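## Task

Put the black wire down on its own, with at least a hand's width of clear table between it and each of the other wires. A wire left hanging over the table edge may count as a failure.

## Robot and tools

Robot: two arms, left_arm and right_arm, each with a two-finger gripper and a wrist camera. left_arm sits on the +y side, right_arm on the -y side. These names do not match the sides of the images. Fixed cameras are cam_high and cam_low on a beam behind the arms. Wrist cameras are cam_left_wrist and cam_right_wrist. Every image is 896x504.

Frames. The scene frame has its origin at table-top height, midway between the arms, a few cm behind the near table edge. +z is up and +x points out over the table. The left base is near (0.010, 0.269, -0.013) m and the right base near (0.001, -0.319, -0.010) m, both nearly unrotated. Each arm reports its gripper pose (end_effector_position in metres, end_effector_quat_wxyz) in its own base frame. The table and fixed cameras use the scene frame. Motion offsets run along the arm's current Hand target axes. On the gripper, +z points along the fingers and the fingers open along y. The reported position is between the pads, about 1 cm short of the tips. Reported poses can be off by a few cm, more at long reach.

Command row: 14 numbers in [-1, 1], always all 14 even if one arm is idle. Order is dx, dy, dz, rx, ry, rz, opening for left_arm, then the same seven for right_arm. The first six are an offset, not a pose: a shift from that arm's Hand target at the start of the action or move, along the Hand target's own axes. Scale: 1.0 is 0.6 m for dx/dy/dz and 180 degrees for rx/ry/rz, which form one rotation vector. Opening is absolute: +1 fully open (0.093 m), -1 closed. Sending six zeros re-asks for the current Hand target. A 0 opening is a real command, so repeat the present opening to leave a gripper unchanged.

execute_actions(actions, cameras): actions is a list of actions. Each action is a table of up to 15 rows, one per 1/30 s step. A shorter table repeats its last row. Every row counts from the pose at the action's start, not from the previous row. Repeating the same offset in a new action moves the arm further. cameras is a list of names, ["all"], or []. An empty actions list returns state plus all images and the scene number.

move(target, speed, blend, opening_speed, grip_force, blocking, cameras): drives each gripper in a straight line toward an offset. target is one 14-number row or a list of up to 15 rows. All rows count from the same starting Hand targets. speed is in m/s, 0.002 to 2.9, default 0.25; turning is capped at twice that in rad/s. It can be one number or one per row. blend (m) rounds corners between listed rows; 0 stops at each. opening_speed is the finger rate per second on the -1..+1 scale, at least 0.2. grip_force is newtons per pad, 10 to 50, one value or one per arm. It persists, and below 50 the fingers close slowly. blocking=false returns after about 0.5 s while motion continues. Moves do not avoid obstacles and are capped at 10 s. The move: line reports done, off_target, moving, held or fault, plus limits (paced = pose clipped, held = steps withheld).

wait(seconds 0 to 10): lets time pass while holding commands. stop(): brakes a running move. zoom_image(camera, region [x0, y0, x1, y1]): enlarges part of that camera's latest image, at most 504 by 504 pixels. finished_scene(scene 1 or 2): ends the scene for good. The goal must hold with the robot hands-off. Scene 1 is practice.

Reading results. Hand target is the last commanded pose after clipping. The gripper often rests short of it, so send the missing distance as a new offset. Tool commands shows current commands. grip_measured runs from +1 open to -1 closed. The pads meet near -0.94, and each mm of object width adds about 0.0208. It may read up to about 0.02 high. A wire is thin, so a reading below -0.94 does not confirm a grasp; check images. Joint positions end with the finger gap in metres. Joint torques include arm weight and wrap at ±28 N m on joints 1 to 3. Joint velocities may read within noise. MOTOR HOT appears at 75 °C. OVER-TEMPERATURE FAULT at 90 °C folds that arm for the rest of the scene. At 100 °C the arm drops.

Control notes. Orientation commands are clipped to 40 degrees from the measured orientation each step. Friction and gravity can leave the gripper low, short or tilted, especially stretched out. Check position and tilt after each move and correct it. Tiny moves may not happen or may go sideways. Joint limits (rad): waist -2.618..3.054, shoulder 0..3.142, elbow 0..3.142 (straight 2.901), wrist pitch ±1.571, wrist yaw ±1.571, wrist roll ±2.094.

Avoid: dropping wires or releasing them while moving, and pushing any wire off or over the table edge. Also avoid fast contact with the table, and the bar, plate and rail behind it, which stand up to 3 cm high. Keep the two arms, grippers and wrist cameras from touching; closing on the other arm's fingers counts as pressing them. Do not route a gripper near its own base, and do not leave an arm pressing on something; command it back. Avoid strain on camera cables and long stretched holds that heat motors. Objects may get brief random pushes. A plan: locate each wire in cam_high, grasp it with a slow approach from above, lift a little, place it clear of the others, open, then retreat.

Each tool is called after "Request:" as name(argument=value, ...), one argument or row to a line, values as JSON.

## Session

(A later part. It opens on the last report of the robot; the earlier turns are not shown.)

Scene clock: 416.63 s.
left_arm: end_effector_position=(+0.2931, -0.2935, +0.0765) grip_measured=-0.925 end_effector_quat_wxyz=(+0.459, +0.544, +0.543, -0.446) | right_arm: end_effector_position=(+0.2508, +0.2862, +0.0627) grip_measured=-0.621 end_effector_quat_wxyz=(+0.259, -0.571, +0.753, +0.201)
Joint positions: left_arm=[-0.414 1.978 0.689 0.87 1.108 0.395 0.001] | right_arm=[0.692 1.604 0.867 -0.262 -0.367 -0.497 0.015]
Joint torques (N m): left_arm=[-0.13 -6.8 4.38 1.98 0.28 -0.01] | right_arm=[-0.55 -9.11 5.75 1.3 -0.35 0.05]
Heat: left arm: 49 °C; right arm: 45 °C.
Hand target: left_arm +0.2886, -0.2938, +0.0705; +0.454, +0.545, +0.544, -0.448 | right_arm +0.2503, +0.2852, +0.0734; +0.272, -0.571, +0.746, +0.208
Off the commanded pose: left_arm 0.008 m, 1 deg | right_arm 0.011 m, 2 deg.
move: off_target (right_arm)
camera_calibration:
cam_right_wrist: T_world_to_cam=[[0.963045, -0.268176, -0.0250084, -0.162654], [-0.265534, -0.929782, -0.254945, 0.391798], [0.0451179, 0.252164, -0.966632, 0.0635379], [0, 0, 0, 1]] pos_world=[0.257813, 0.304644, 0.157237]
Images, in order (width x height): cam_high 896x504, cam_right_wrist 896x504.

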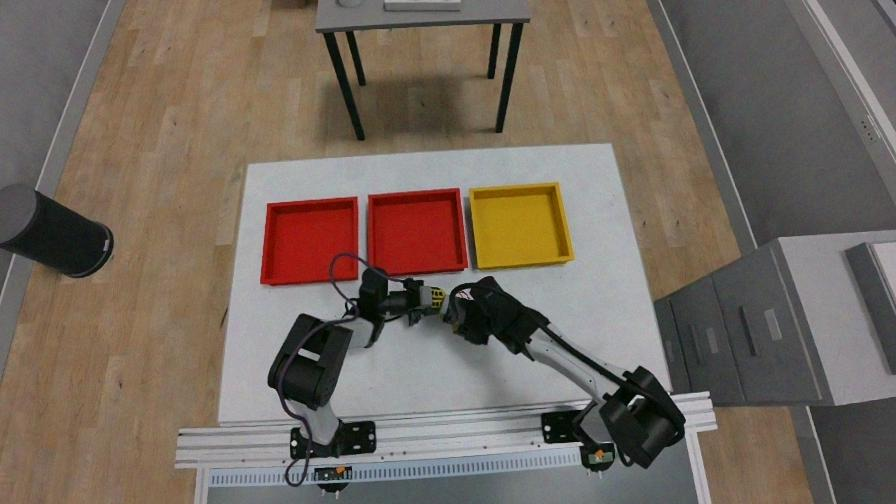

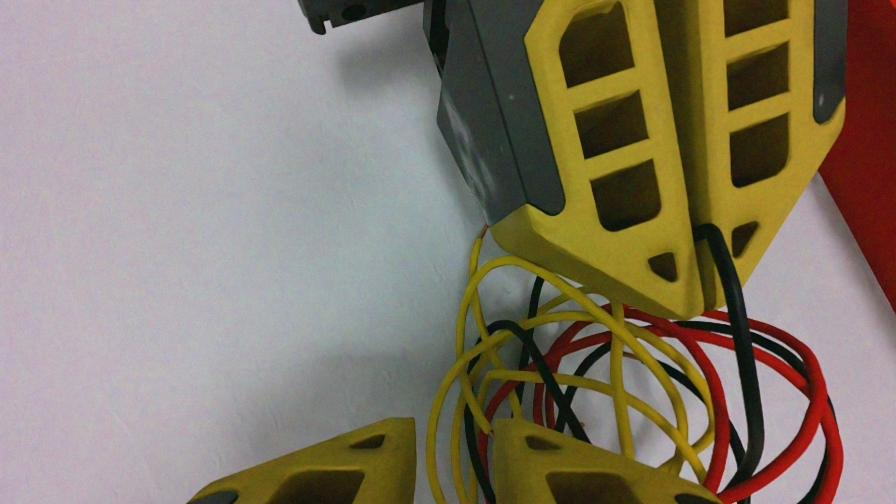

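Request:
move(
  target=[
    [0,0,0,0,0,0,-0.9316, 0.0897,-0.0185,-0.1405,0,-0.1389,0,-0.5],
    [-0.1474,0,-0.0279,0,0,0,-0.9316, 0.0897,-0.0185,-0.1405,0,-0.1389,0,-0.5],
  ],
  cameras=["cam_right_wrist","cam_left_wrist","cam_low"],
  speed=0.2,
  blend=[0.01,0],
)

Request:
zoom_image(
  camera="cam_right_wrist",
  region=[330, 0, 830, 400],
)

Request:
zoom_image(
  camera="cam_low",
  region=[370, 200, 490, 310],
)

Scene clock: 459.53 s.
left_arm: end_effector_position=(+0.2831, -0.2891, +0.1418) grip_measured=-0.925 end_effector_quat_wxyz=(+0.430, +0.530, +0.568, -0.459) | right_arm: end_effector_position=(+0.2344, +0.1901, +0.0945) grip_measured=-0.501 end_effector_quat_wxyz=(+0.406, -0.507, +0.685, +0.330)
Joint positions: left_arm=[-0.414 1.693 0.744 0.463 1.108 0.374 0.001] | right_arm=[0.223 1.274 0.444 -0.007 -0.916 -0.676 0.021]
Joint torques (N m): left_arm=[-0.24 -8.61 10.54 1.88 0.31 0.27] | right_arm=[-0.64 -5.6 5.72 1.63 -0.56 -0.11]
Heat: left arm: 49 °C; right arm: 43 °C.
Hand target: left_arm +0.2880, -0.2939, +0.1606; +0.454, +0.545, +0.544, -0.448 | right_arm +0.2361, +0.1901, +0.1032; +0.427, -0.513, +0.670, +0.327
Off the commanded pose: left_arm 0.020 m, 4 deg | right_arm 0.009 m, 3 deg.
move: off_target (left_arm, right_arm)
camera_calibration:
cam_left_wrist: T_world_to_cam=[[-0.998329, 0.00161711, 0.0577574, 0.27376], [-0.0450227, 0.604747, -0.795144, 0.338669], [-0.0362144, -0.796416, -0.603664, -0.0445067], [0, 0, 0, 1]] pos_world=[0.286938, -0.240698, 0.226612]
cam_right_wrist: T_world_to_cam=[[0.963277, -0.26239, -0.0570069, -0.170005], [-0.237587, -0.733991, -0.636246, 0.298476], [0.125102, 0.626425, -0.769377, 0.0107254], [0, 0, 0, 1]] pos_world=[0.233334, 0.167752, 0.188464]
Images, in order (width x height): cam_low 896x504, cam_left_wrist 896x504, cam_right_wrist 896x504.

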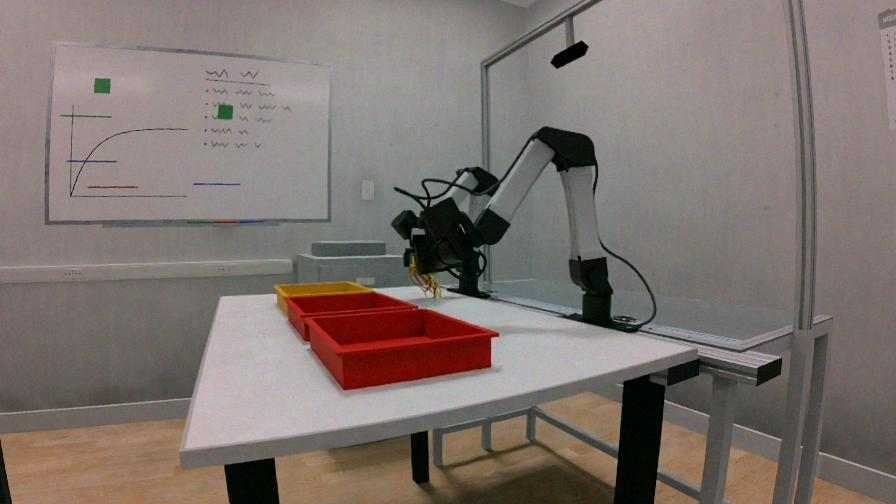

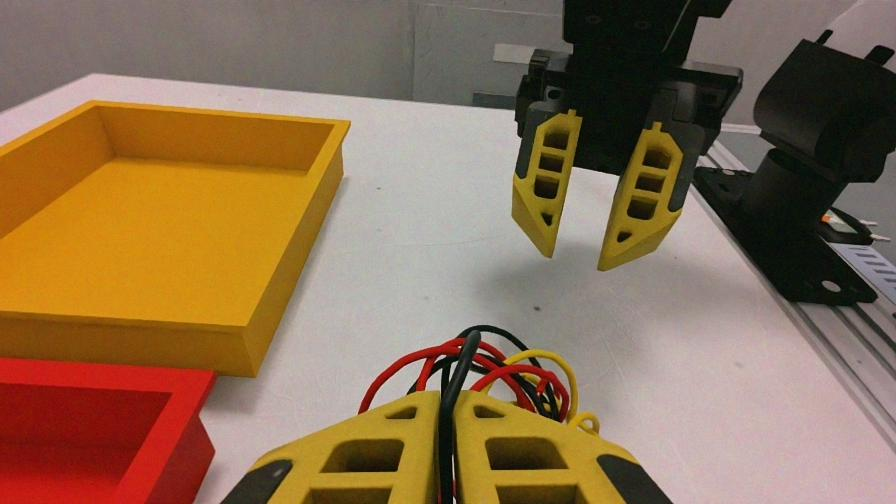

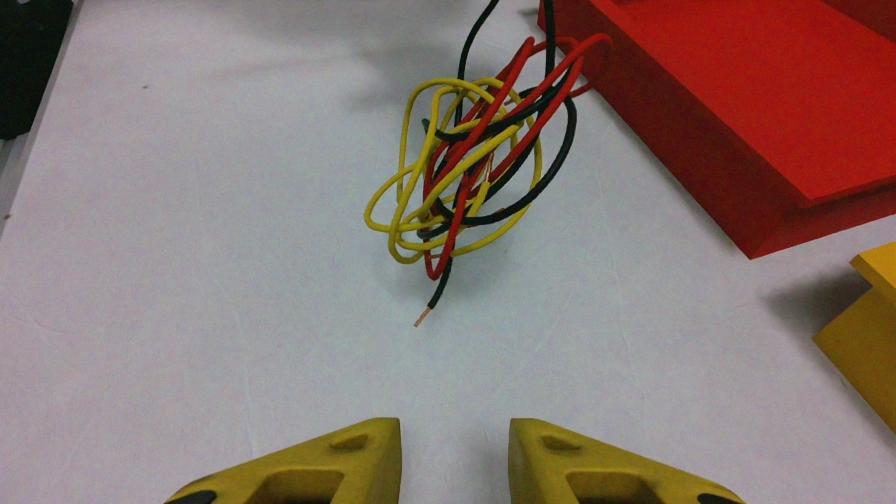

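Scaled by 1.008 from the camera's 896x504 image, which has a finer 1280x720 frame.

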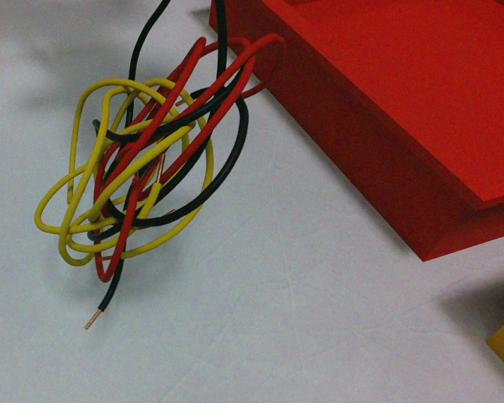

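Scaled by 4.200 from the camera's 896x504 image, which has a finer 1280x720 frame.

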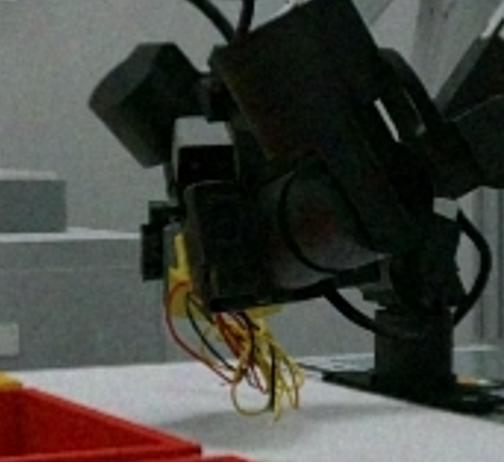

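Request:
zoom_image(
  camera="cam_right_wrist",
  region=[350, 60, 610, 340],
)

Scaled by 1.800 from the camera's 896x504 image, which has a finer 1280x720 frame.

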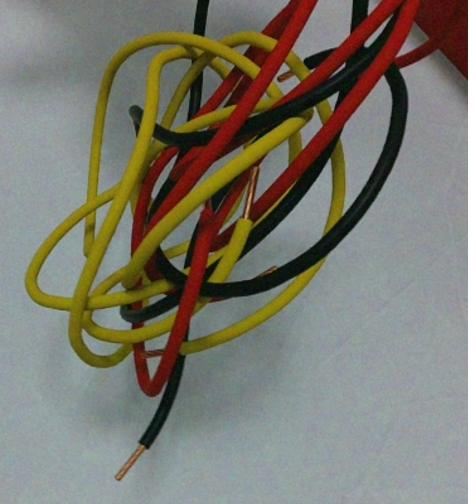

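Request:
move(
  target=[0,0,0,0,0,0,-0.9316, -0.0202,0.0408,0.0852,0,0,0,-0.62],
  cameras=["cam_right_wrist"],
  speed=0.12,
)

Request:
zoom_image(
  camera="cam_right_wrist",
  region=[330, 100, 630, 430],
)

Scene clock: 504.60 s.
left_arm: end_effector_position=(+0.2830, -0.2891, +0.1416) grip_measured=-0.925 end_effector_quat_wxyz=(+0.429, +0.530, +0.568, -0.460) | right_arm: end_effector_position=(+0.2246, +0.2447, +0.0939) grip_measured=-0.619 end_effector_quat_wxyz=(+0.422, -0.513, +0.671, +0.330)
Joint positions: left_arm=[-0.414 1.693 0.744 0.462 1.108 0.374 0.001] | right_arm=[0.481 1.324 0.391 0.321 -0.735 -0.431 0.016]
Joint torques (N m): left_arm=[-0.42 -8.72 10.43 1.91 0.35 0.2] | right_arm=[1.03 -2.44 5.56 1.86 -0.05 0.14]
Heat: left arm: 57 °C; right arm: 43 °C.
Hand target: left_arm +0.2880, -0.2939, +0.1605; +0.454, +0.545, +0.545, -0.448 | right_arm +0.2258, +0.2462, +0.0926; +0.427, -0.513, +0.669, +0.327
Off the commanded pose: left_arm 0.020 m, 4 deg | right_arm 0.002 m, 1 deg.
move: off_target (left_arm)
camera_calibration:
cam_right_wrist: T_world_to_cam=[[0.968276, -0.248613, -0.0251811, -0.153723], [-0.203084, -0.724206, -0.659001, 0.327804], [0.1456, 0.643209, -0.75172, -0.0330213], [0, 0, 0, 1]] pos_world=[0.220226, 0.22042, 0.18733]
Images, in order (width x height): cam_right_wrist 896x504.

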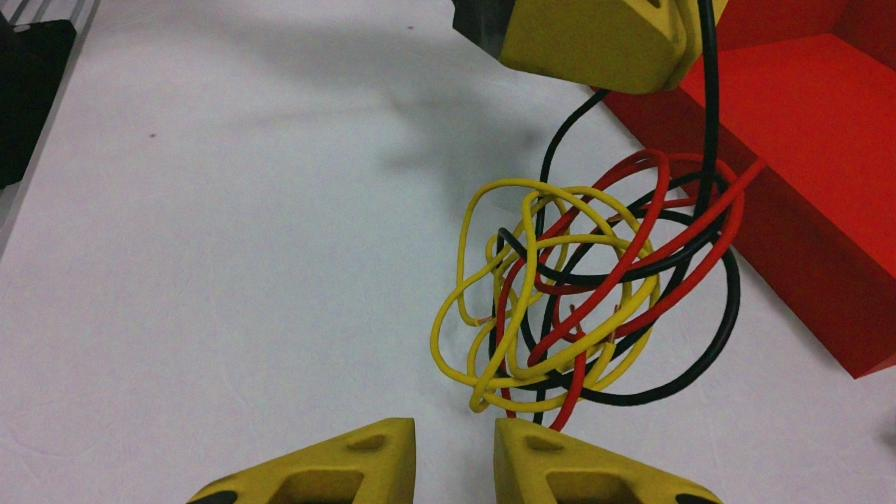

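Scaled by 1.527 from the camera's 896x504 image, which has a finer 1280x720 frame.

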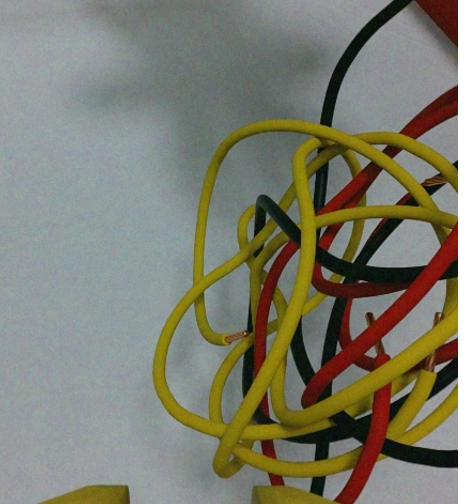

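Request:
move(
  target=[
    [0,0,0,0,0,0,-0.9316, 0,0.014,0,0,0,0,-0.62],
    [0,0,0,0,0,0,-0.9316, 0.0105,0.0148,0.0985,0,0,0,-0.62],
  ],
  cameras=["cam_right_wrist"],
  speed=0.08,
  blend=[0.004,0],
)

Request:
zoom_image(
  camera="cam_right_wrist",
  region=[330, 200, 630, 504],
)

Scene clock: 524.47 s.
left_arm: end_effector_position=(+0.2830, -0.2891, +0.1416) grip_measured=-0.925 end_effector_quat_wxyz=(+0.430, +0.531, +0.568, -0.459) | right_arm: end_effector_position=(+0.2205, +0.2890, +0.0519) grip_measured=-0.619 end_effector_quat_wxyz=(+0.406, -0.514, +0.680, +0.330)
Joint positions: left_arm=[-0.414 1.693 0.744 0.462 1.108 0.375 0.001] | right_arm=[0.66 1.609 0.394 0.638 -0.587 -0.311 0.016]
Joint torques (N m): left_arm=[-0.27 -8.69 10.47 1.85 0.31 0.22] | right_arm=[0.94 -4.05 7.83 2.01 0.01 0.04]
Heat: left arm: 58 °C; right arm: 43 °C.
Hand target: left_arm +0.2880, -0.2939, +0.1605; +0.454, +0.545, +0.544, -0.448 | right_arm +0.2306, +0.2977, +0.0620; +0.427, -0.513, +0.669, +0.327
Off the commanded pose: left_arm 0.020 m, 4 deg | right_arm 0.017 m, 3 deg.
move: off_target (left_arm, right_arm)
camera_calibration:
cam_right_wrist: T_world_to_cam=[[0.967918, -0.246816, -0.0470718, -0.139109], [-0.219666, -0.740261, -0.635422, 0.338479], [0.121987, 0.625376, -0.770729, -0.0811624], [0, 0, 0, 1]] pos_world=[0.218899, 0.266986, 0.145975]
Images, in order (width x height): cam_right_wrist 896x504.

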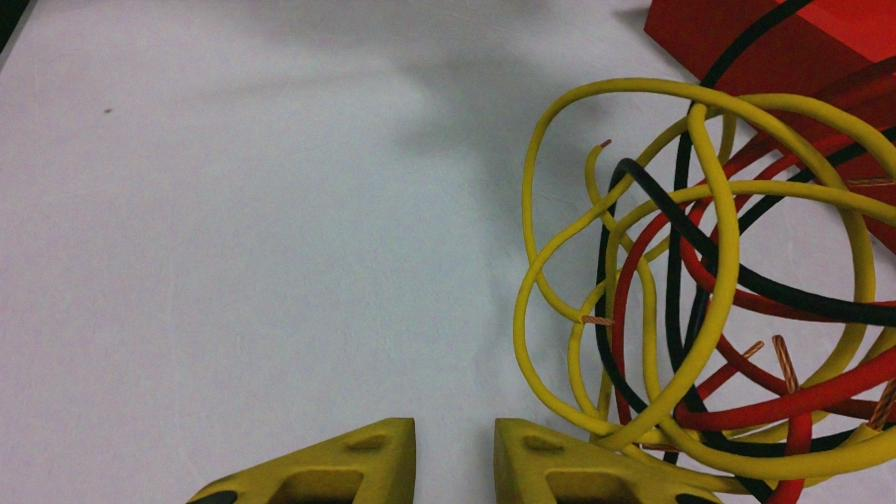

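Scaled by 1.658 from the camera's 896x504 image, which has a finer 1280x720 frame.

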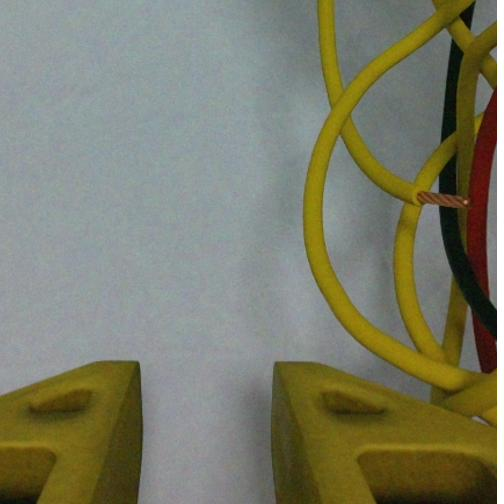

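Request:
move(
  target=[0,0,0,0,0,0,-0.9316, 0.0,0.0,-0.085,0,-0.0944,0,-0.62],
  cameras=["cam_right_wrist"],
  speed=0.15,
)

Request:
zoom_image(
  camera="cam_right_wrist",
  region=[330, 150, 680, 504],
)

Scene clock: 539.57 s.
left_arm: end_effector_position=(+0.2830, -0.2891, +0.1416) grip_measured=-0.925 end_effector_quat_wxyz=(+0.430, +0.531, +0.568, -0.459) | right_arm: end_effector_position=(+0.2176, +0.2547, +0.0790) grip_measured=-0.619 end_effector_quat_wxyz=(+0.509, -0.459, +0.609, +0.399)
Joint positions: left_arm=[-0.414 1.693 0.744 0.462 1.108 0.375 0.001] | right_arm=[0.494 1.787 0.176 1.373 -0.802 -0.155 0.016]
Joint torques (N m): left_arm=[-0.09 -8.54 10.28 1.88 0.32 0.21] | right_arm=[-0.7 -3.73 2.66 2.28 -0.2 0.06]
Heat: left arm: 59 °C; right arm: 44 °C.
Hand target: left_arm +0.2880, -0.2939, +0.1605; +0.454, +0.545, +0.544, -0.448 | right_arm +0.2185, +0.2530, +0.0836; +0.521, -0.459, +0.599, +0.399
Off the commanded pose: left_arm 0.020 m, 4 deg | right_arm 0.005 m, 2 deg.
move: off_target (left_arm)
camera_calibration:
cam_right_wrist: T_world_to_cam=[[0.96799, -0.249028, -0.031316, -0.144172], [-0.160927, -0.520049, -0.83884, 0.276891], [0.192608, 0.817028, -0.543477, -0.120662], [0, 0, 0, 1]] pos_world=[0.207357, 0.206678, 0.162175]
Images, in order (width x height): cam_right_wrist 896x504.

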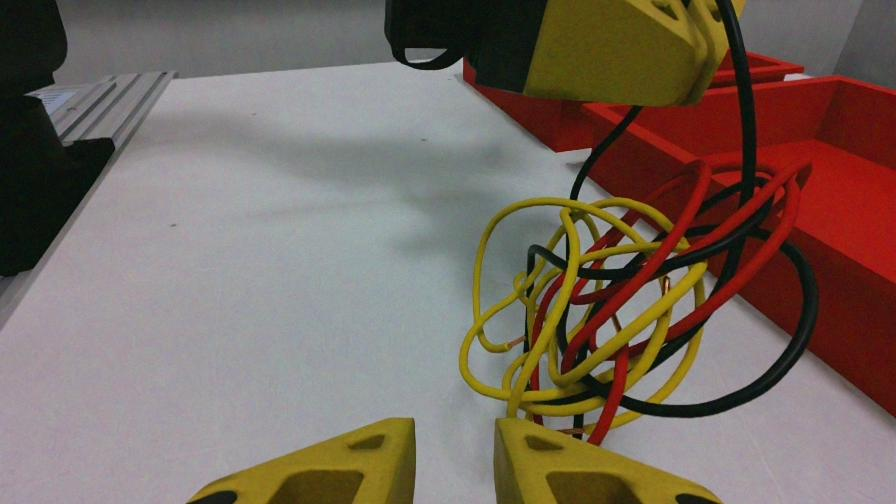

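Scaled by 1.424 from the camera's 896x504 image, which has a finer 1280x720 frame.

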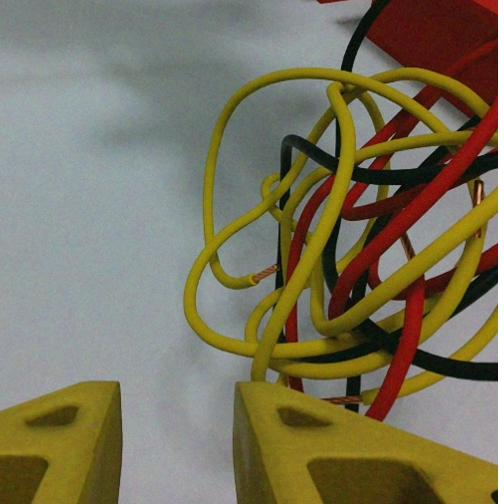

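Request:
move(
  target=[
    [0,0,0,0,0,0,-0.9316, -0.03,-0.0112,0.0,0,0,0,-0.66],
    [0,0,0,0,0,0,-0.9316, -0.03,-0.0112,0.0517,0,0,0,-0.66],
  ],
  cameras=["cam_right_wrist"],
  speed=0.1,
  blend=[0.003,0],
)

Request:
zoom_image(
  camera="cam_right_wrist",
  region=[330, 150, 680, 504],
)

Scene clock: 555.80 s.
left_arm: end_effector_position=(+0.2830, -0.2891, +0.1416) grip_measured=-0.925 end_effector_quat_wxyz=(+0.430, +0.531, +0.568, -0.459) | right_arm: end_effector_position=(+0.2275, +0.2794, +0.0946) grip_measured=-0.659 end_effector_quat_wxyz=(+0.514, -0.462, +0.600, +0.402)
Joint positions: left_arm=[-0.414 1.693 0.744 0.462 1.108 0.375 0.001] | right_arm=[0.565 1.751 0.265 1.285 -0.744 -0.129 0.014]
Joint torques (N m): left_arm=[-0.43 -8.7 10.45 1.89 0.32 0.22] | right_arm=[0.83 -4.04 6.37 1.79 0.09 0.11]
Heat: left arm: 60 °C; right arm: 44 °C.
Hand target: left_arm +0.2880, -0.2939, +0.1605; +0.454, +0.545, +0.544, -0.448 | right_arm +0.2337, +0.2833, +0.0970; +0.521, -0.459, +0.599, +0.399
Off the commanded pose: left_arm 0.020 m, 4 deg | right_arm 0.008 m, 1 deg.
move: off_target (left_arm)
camera_calibration:
cam_right_wrist: T_world_to_cam=[[0.970844, -0.238694, -0.0220838, -0.151585], [-0.14457, -0.509535, -0.848218, 0.29859], [0.191212, 0.826679, -0.529187, -0.138011], [0, 0, 0, 1]] pos_world=[0.216722, 0.23005, 0.176888]
Images, in order (width x height): cam_right_wrist 896x504.

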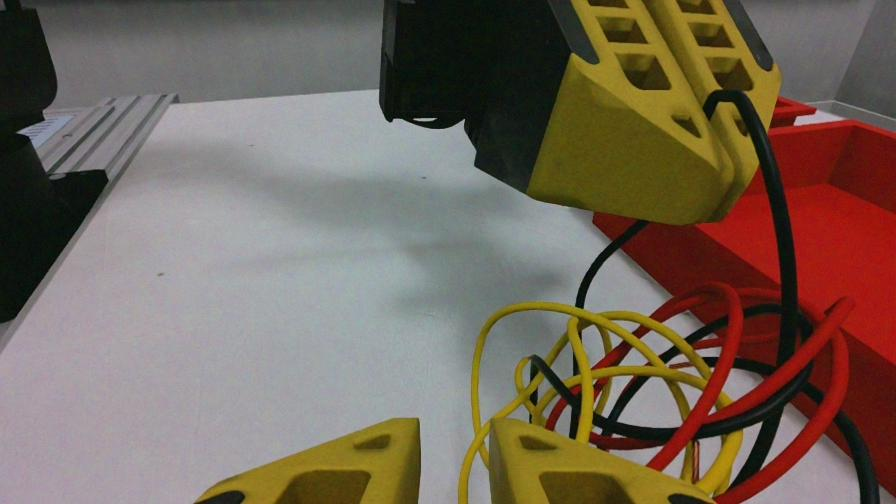

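Scaled by 1.424 from the camera's 896x504 image, which has a finer 1280x720 frame.

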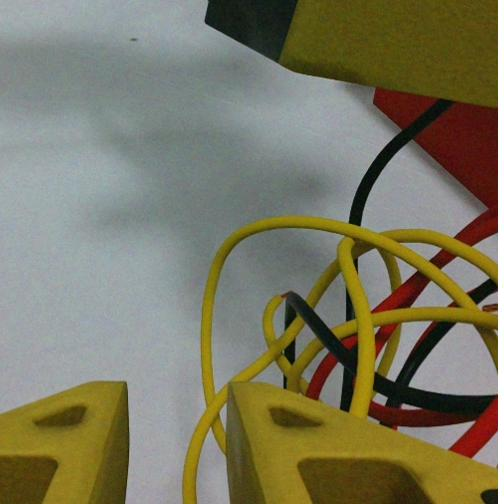

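Request:
move(
  target=[0,0,0,0,0,0,-0.9316, 0.0,-0.0062,0.05,0,0,0,-0.66],
  cameras=["cam_right_wrist"],
  speed=0.07,
)

Request:
zoom_image(
  camera="cam_right_wrist",
  region=[330, 250, 580, 504],
)

Scene clock: 562.67 s.
left_arm: end_effector_position=(+0.2830, -0.2891, +0.1416) grip_measured=-0.925 end_effector_quat_wxyz=(+0.430, +0.531, +0.568, -0.459) | right_arm: end_effector_position=(+0.2387, +0.3065, +0.0898) grip_measured=-0.659 end_effector_quat_wxyz=(+0.513, -0.462, +0.601, +0.403)
Joint positions: left_arm=[-0.414 1.693 0.744 0.462 1.108 0.375 0.001] | right_arm=[0.634 1.84 0.362 1.285 -0.678 -0.112 0.014]
Joint torques (N m): left_arm=[-0.36 -8.55 10.37 1.84 0.32 0.22] | right_arm=[0.76 -4.89 6.16 1.86 0.17 0.06]
Heat: left arm: 60 °C; right arm: 43 °C.
Hand target: left_arm +0.2880, -0.2939, +0.1605; +0.454, +0.545, +0.544, -0.448 | right_arm +0.2451, +0.3111, +0.0929; +0.521, -0.459, +0.599, +0.399
Off the commanded pose: left_arm 0.020 m, 4 deg | right_arm 0.008 m, 1 deg.
move: off_target (left_arm)
camera_calibration:
cam_right_wrist: T_world_to_cam=[[0.971054, -0.237648, -0.0240435, -0.15632], [-0.146277, -0.512069, -0.846397, 0.310993], [0.188833, 0.825414, -0.532009, -0.163868], [0, 0, 0, 1]] pos_world=[0.22823, 0.257359, 0.172286]
Images, in order (width x height): cam_right_wrist 896x504.

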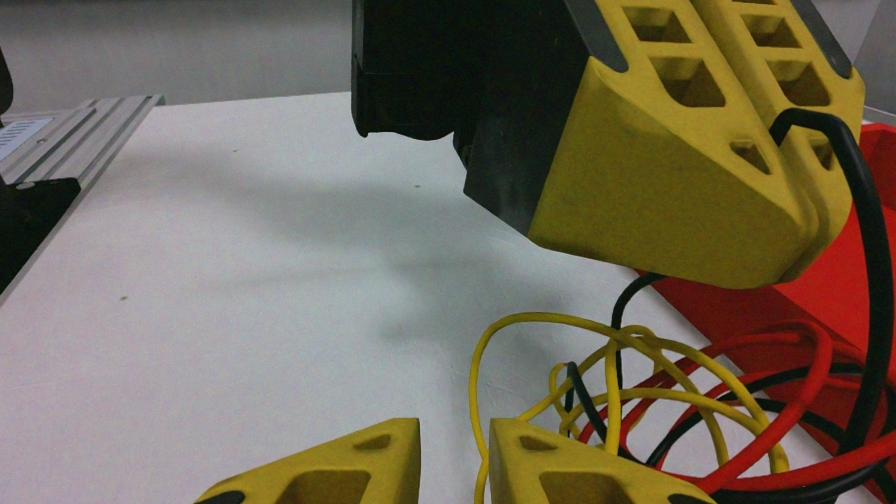

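Scaled by 1.984 from the camera's 896x504 image, which has a finer 1280x720 frame.

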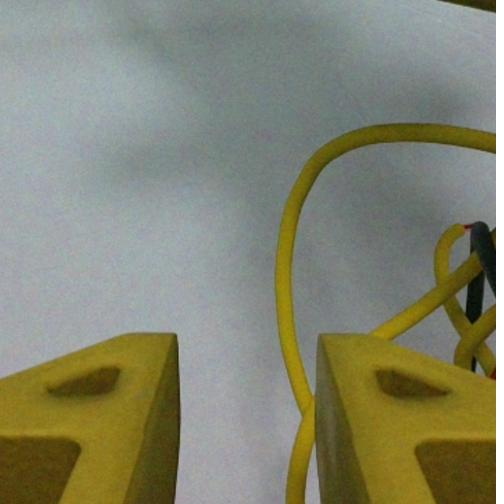

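Request:
move(
  target=[
    [0,0,0,0,0,0,-0.9316, 0.0,0.0,-0.14,0,0,0,-0.5],
    [-0.05,0,-0.01,0,0.383,0,-0.9316, -0.05,0.0,-0.2,0,0.06,0,-0.5],
  ],
  cameras=["all"],
  speed=0.25,
  blend=[0.02,0],
)

Request:
zoom_image(
  camera="cam_right_wrist",
  region=[330, 100, 780, 454],
)

Request:
zoom_image(
  camera="cam_low",
  region=[370, 200, 490, 310],
)

Scene clock: 591.40 s.
left_arm: end_effector_position=(+0.2840, -0.2906, +0.1870) grip_measured=-0.925 end_effector_quat_wxyz=(+0.060, +0.706, +0.702, -0.065) | right_arm: end_effector_position=(+0.2080, +0.1997, +0.1216) grip_measured=-0.501 end_effector_quat_wxyz=(+0.440, -0.487, +0.663, +0.360)
Joint positions: left_arm=[-0.74 2.034 2.103 -1.525 0.136 0.828 0.001] | right_arm=[0.272 1.074 0.339 0.088 -0.944 -0.497 0.021]
Joint torques (N m): left_arm=[0.08 -8.54 10.58 0.65 0.07 -0.2] | right_arm=[-0.58 -3.58 9.59 1.54 -0.49 -0.11]
Heat: left arm: 61 °C; right arm: 43 °C.
Hand target: left_arm +0.2877, -0.2937, +0.1912; +0.066, +0.703, +0.706, -0.061 | right_arm +0.2151, +0.2004, +0.1393; +0.462, -0.494, +0.645, +0.354
Off the commanded pose: left_arm 0.006 m, 1 deg | right_arm 0.019 m, 3 deg.
move: off_target (right_arm)
camera_calibration:
cam_left_wrist: T_world_to_cam=[[-0.999593, 0.0204926, 0.0198668, 0.28508], [0.0249505, 0.965404, 0.259563, 0.26323], [-0.0138604, 0.259953, -0.965522, 0.349906], [0, 0, 0, 1]] pos_world=[0.283246, -0.350925, 0.263853]
cam_right_wrist: T_world_to_cam=[[0.963866, -0.258394, -0.0647674, -0.140431], [-0.225413, -0.661573, -0.715199, 0.309063], [0.141955, 0.703956, -0.695913, 0.00100777], [0, 0, 0, 1]] pos_world=[0.204881, 0.167472, 0.212648]

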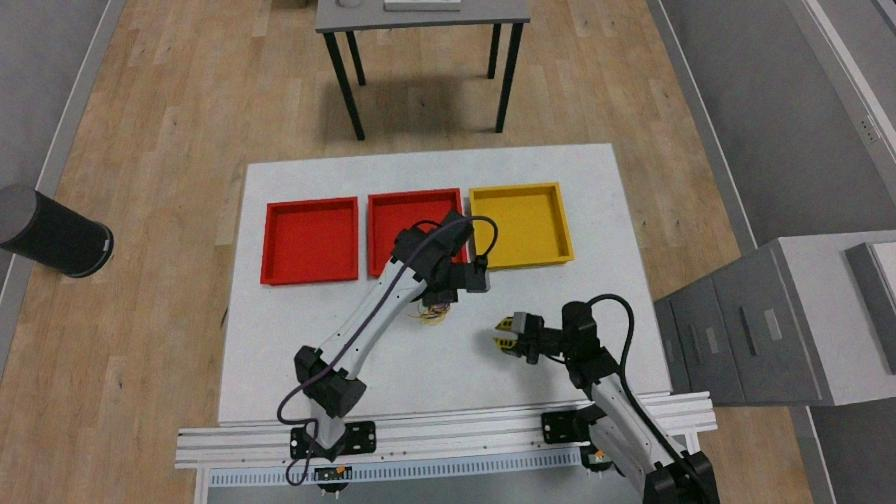

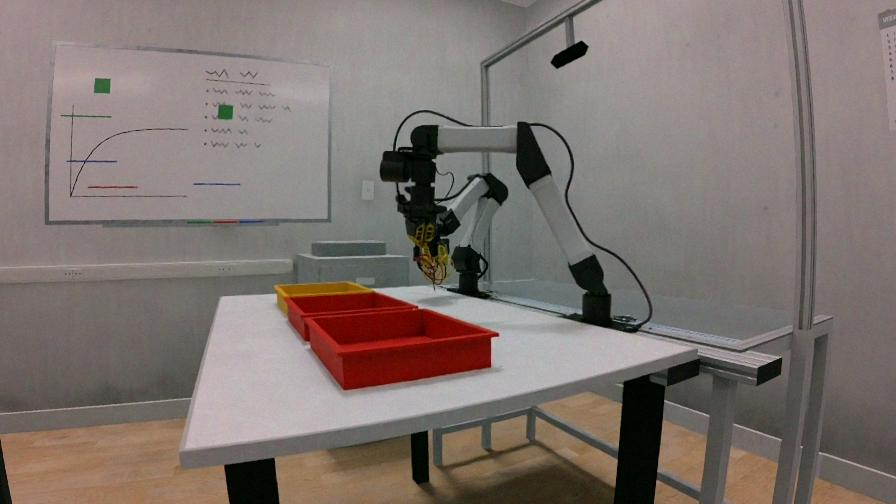

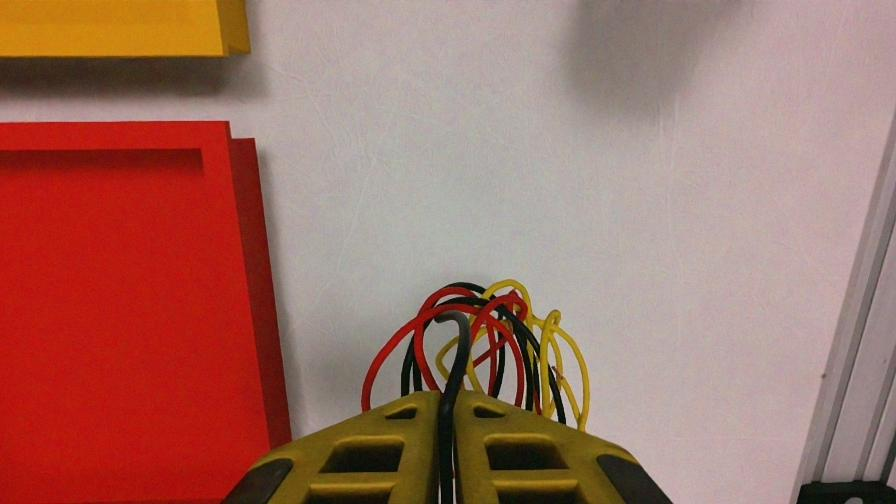

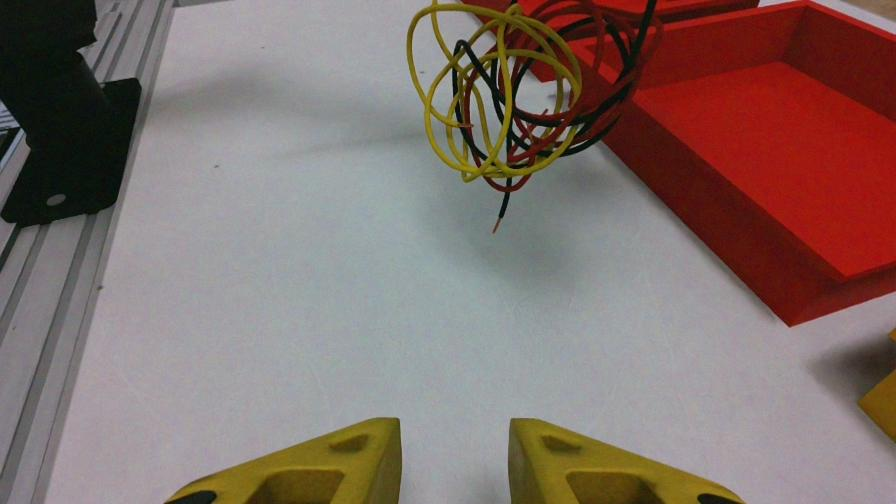

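Scaled by 1.120 from the camera's 896x504 image, which has a finer 1280x720 frame.

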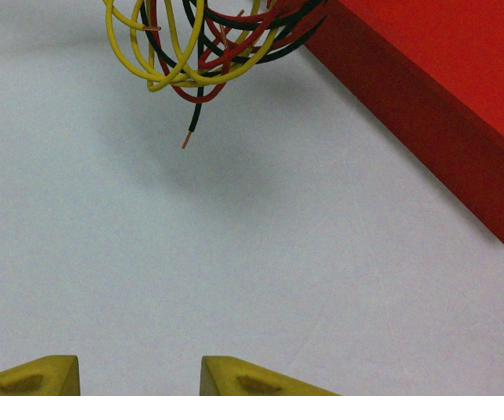

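Scaled by 4.200 from the camera's 896x504 image, which has a finer 1280x720 frame.

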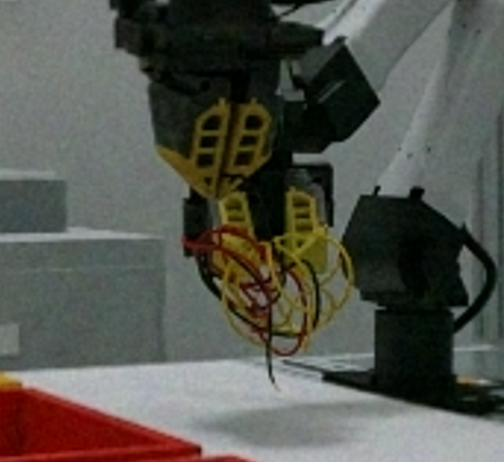

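Request:
zoom_image(
  camera="cam_right_wrist",
  region=[390, 0, 670, 240],
)

Scaled by 1.800 from the camera's 896x504 image, which has a finer 1280x720 frame.

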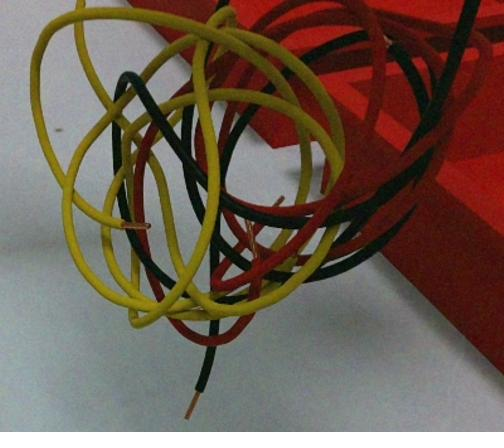

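Request:
move(
  target=[0,0,0,0,0,0,-0.9316, -0.036,0.0727,0.1163,0.1341,-0.048,0.0343,-0.6],
  cameras=["cam_right_wrist","cam_low","cam_high"],
  speed=0.2,
)

Request:
zoom_image(
  camera="cam_right_wrist",
  region=[330, 0, 830, 454],
)

Request:
zoom_image(
  camera="cam_low",
  region=[370, 200, 490, 310],
)

Scene clock: 635.80 s.
left_arm: end_effector_position=(+0.2840, -0.2904, +0.1870) grip_measured=-0.925 end_effector_quat_wxyz=(+0.060, +0.706, +0.702, -0.065) | right_arm: end_effector_position=(+0.1914, +0.2823, +0.1347) grip_measured=-0.599 end_effector_quat_wxyz=(+0.576, -0.333, +0.696, +0.269)
Joint positions: left_arm=[-0.74 2.034 2.103 -1.526 0.136 0.828 0.001] | right_arm=[1.06 1.211 0.181 0.834 0.172 0.025 0.016]
Joint torques (N m): left_arm=[-0.12 -8.54 10.67 0.65 0.09 -0.18] | right_arm=[0.69 -2.02 5.55 2.27 0.26 0.16]
Heat: left arm: 62 °C; right arm: 47 °C.
Hand target: left_arm +0.2878, -0.2937, +0.1912; +0.066, +0.703, +0.706, -0.061 | right_arm +0.1921, +0.2822, +0.1372; +0.583, -0.324, +0.694, +0.271
Off the commanded pose: left_arm 0.007 m, 1 deg | right_arm 0.003 m, 1 deg.
move: done
camera_calibration:
cam_right_wrist: T_world_to_cam=[[0.781313, -0.624121, -0.00477856, 0.0278064], [-0.35721, -0.440872, -0.823428, 0.346854], [0.511812, 0.645062, -0.567401, -0.117277], [0, 0, 0, 1]] pos_world=[0.162198, 0.245923, 0.219199]
Images, in order (width x height): cam_high 896x504, cam_low 896x504, cam_right_wrist 896x504.

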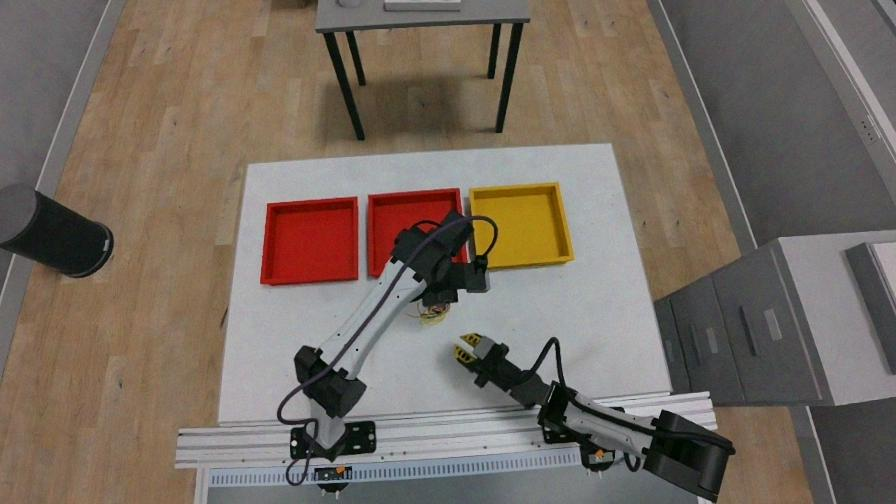

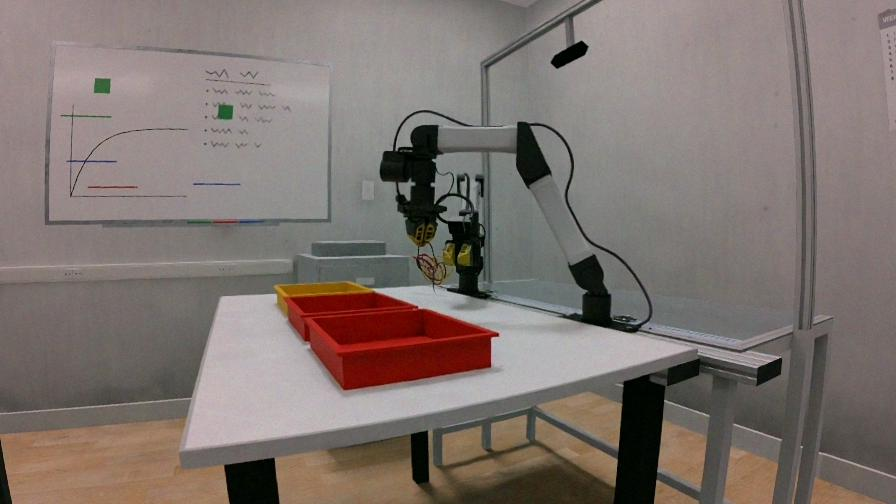

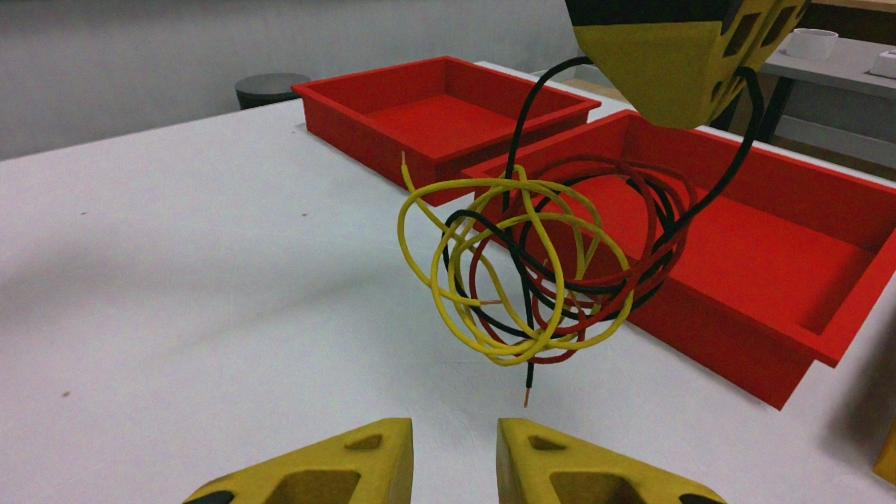

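Scaled by 1.008 from the camera's 896x504 image, which has a finer 1280x720 frame.

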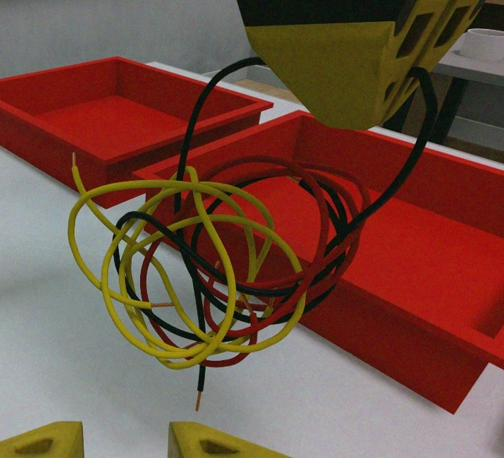

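Scaled by 4.200 from the camera's 896x504 image, which has a finer 1280x720 frame.

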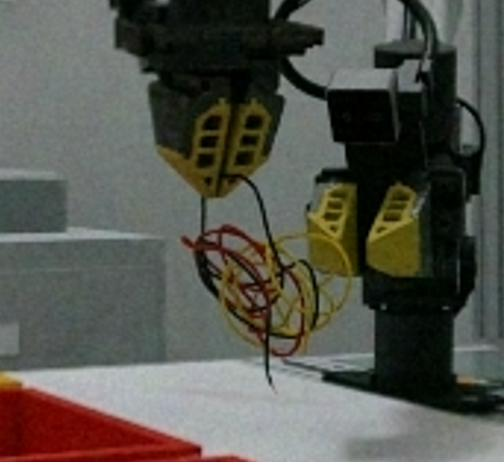

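Request:
move(
  target=[0,0,0,0,0,0,-0.9316, 0.0053,0.0068,0.095,0,0,0,-0.5],
  cameras=["cam_right_wrist"],
  speed=0.12,
)

Request:
zoom_image(
  camera="cam_right_wrist",
  region=[330, 200, 680, 504],
)

Scene clock: 665.83 s.
left_arm: end_effector_position=(+0.2840, -0.2904, +0.1870) grip_measured=-0.925 end_effector_quat_wxyz=(+0.060, +0.706, +0.702, -0.065) | right_arm: end_effector_position=(+0.2176, +0.3213, +0.1118) grip_measured=-0.501 end_effector_quat_wxyz=(+0.569, -0.335, +0.704, +0.261)
Joint positions: left_arm=[-0.74 2.034 2.103 -1.526 0.136 0.828 0.001] | right_arm=[1.049 1.562 0.317 1.023 0.171 0.025 0.021]
Joint torques (N m): left_arm=[-0.17 -8.55 10.82 0.69 0.11 -0.16] | right_arm=[-0.58 -3.69 7.65 2.2 -0.04 0.06]
Heat: left arm: 62 °C; right arm: 45 °C.
Hand target: left_arm +0.2878, -0.2937, +0.1912; +0.066, +0.703, +0.706, -0.061 | right_arm +0.2247, +0.3275, +0.1242; +0.583, -0.324, +0.694, +0.271
Off the commanded pose: left_arm 0.007 m, 1 deg | right_arm 0.016 m, 3 deg.
move: off_target (right_arm)
camera_calibration:
cam_right_wrist: T_world_to_cam=[[0.775704, -0.631096, -0.00135155, 0.0345891], [-0.372122, -0.455658, -0.808641, 0.360883], [0.509714, 0.627769, -0.588301, -0.160422], [0, 0, 0, 1]] pos_world=[0.189231, 0.286976, 0.197495]
Images, in order (width x height): cam_right_wrist 896x504.

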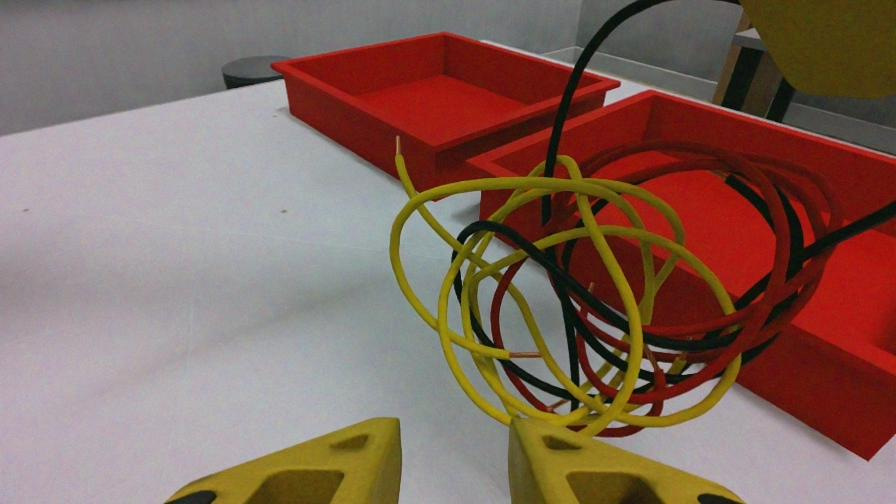

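Scaled by 1.440 from the camera's 896x504 image, which has a finer 1280x720 frame.

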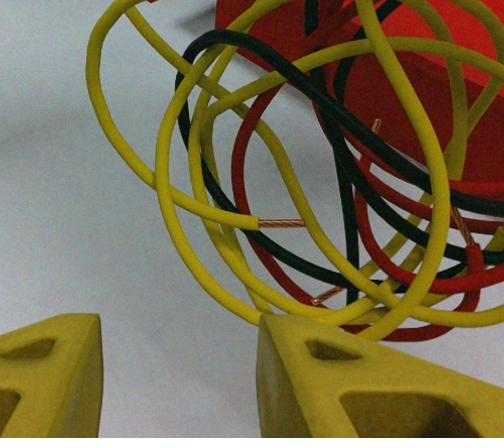

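Request:
move(
  target=[0,0,0,0,0,0,-0.9316, -0.027,0.0,0.0663,0,0,0,-0.5],
  cameras=["cam_right_wrist","cam_low"],
  speed=0.07,
)

Request:
zoom_image(
  camera="cam_right_wrist",
  region=[330, 200, 680, 504],
)

Request:
zoom_image(
  camera="cam_low",
  region=[370, 200, 490, 310],
)

Scene clock: 679.33 s.
left_arm: end_effector_position=(+0.2841, -0.2904, +0.1870) grip_measured=-0.925 end_effector_quat_wxyz=(+0.060, +0.706, +0.702, -0.065) | right_arm: end_effector_position=(+0.2450, +0.3555, +0.1281) grip_measured=-0.501 end_effector_quat_wxyz=(+0.578, -0.328, +0.697, +0.269)
Joint positions: left_arm=[-0.74 2.034 2.103 -1.526 0.136 0.828 0.001] | right_arm=[1.024 1.664 0.491 0.982 0.146 0.025 0.021]
Joint torques (N m): left_arm=[0.06 -8.5 10.86 0.6 0.11 -0.23] | right_arm=[-1.06 -4.85 7.84 1.95 -0.01 0.04]
Heat: left arm: 63 °C; right arm: 45 °C.
Hand target: left_arm +0.2878, -0.2937, +0.1912; +0.066, +0.703, +0.706, -0.061 | right_arm +0.2517, +0.3595, +0.1333; +0.583, -0.324, +0.694, +0.271
Off the commanded pose: left_arm 0.007 m, 1 deg | right_arm 0.009 m, 1 deg.
move: done
camera_calibration:
cam_right_wrist: T_world_to_cam=[[0.7752, -0.63162, -0.0109716, 0.0365555], [-0.363283, -0.431521, -0.825721, 0.39135], [0.516807, 0.644085, -0.563972, -0.196913], [0, 0, 0, 1]] pos_world=[0.215599, 0.318794, 0.212493]
Images, in order (width x height): cam_low 896x504, cam_right_wrist 896x504.

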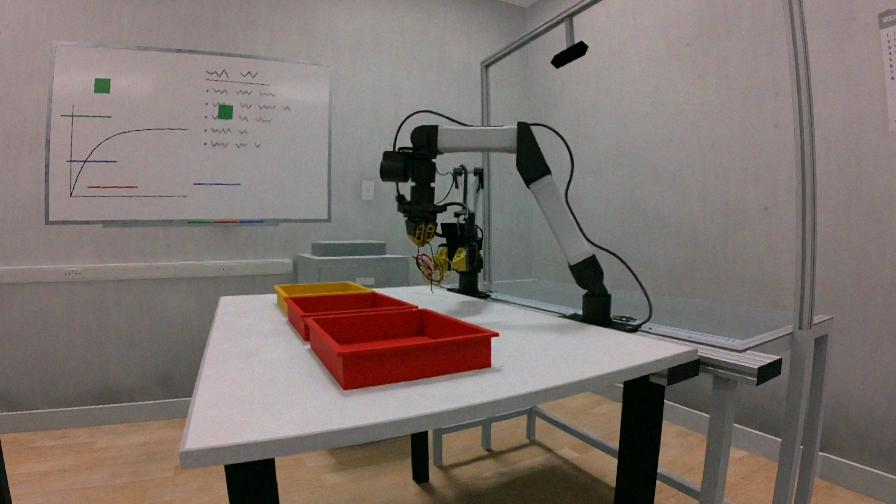

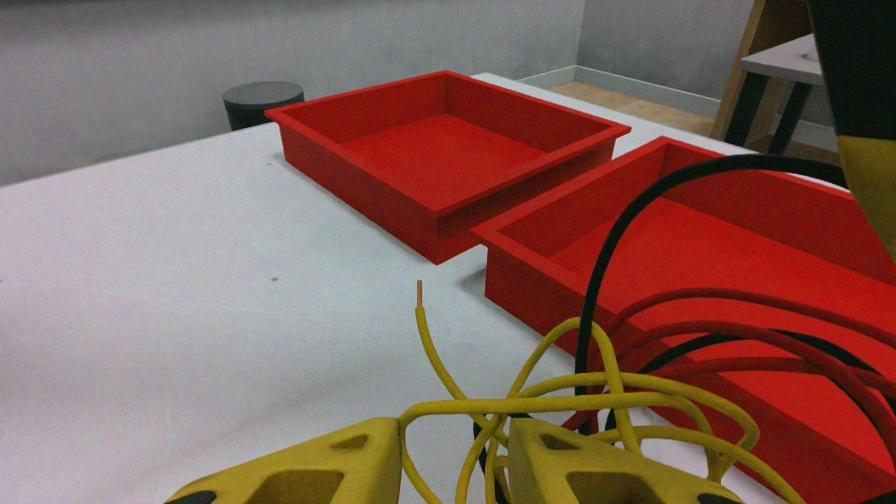

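Scaled by 1.440 from the camera's 896x504 image, which has a finer 1280x720 frame.

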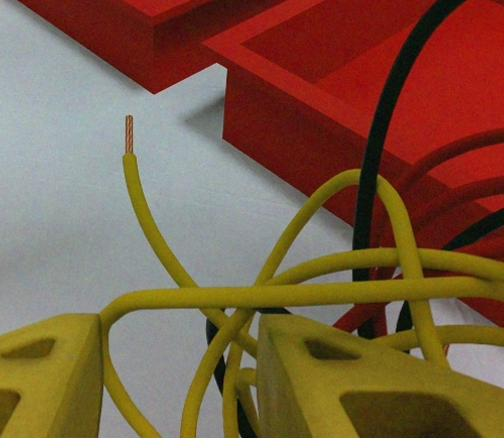

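Scaled by 4.200 from the camera's 896x504 image, which has a finer 1280x720 frame.

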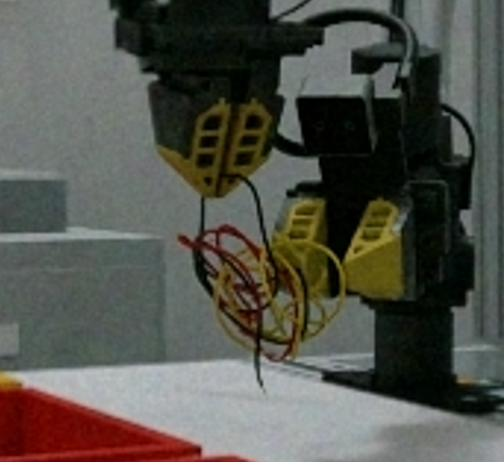

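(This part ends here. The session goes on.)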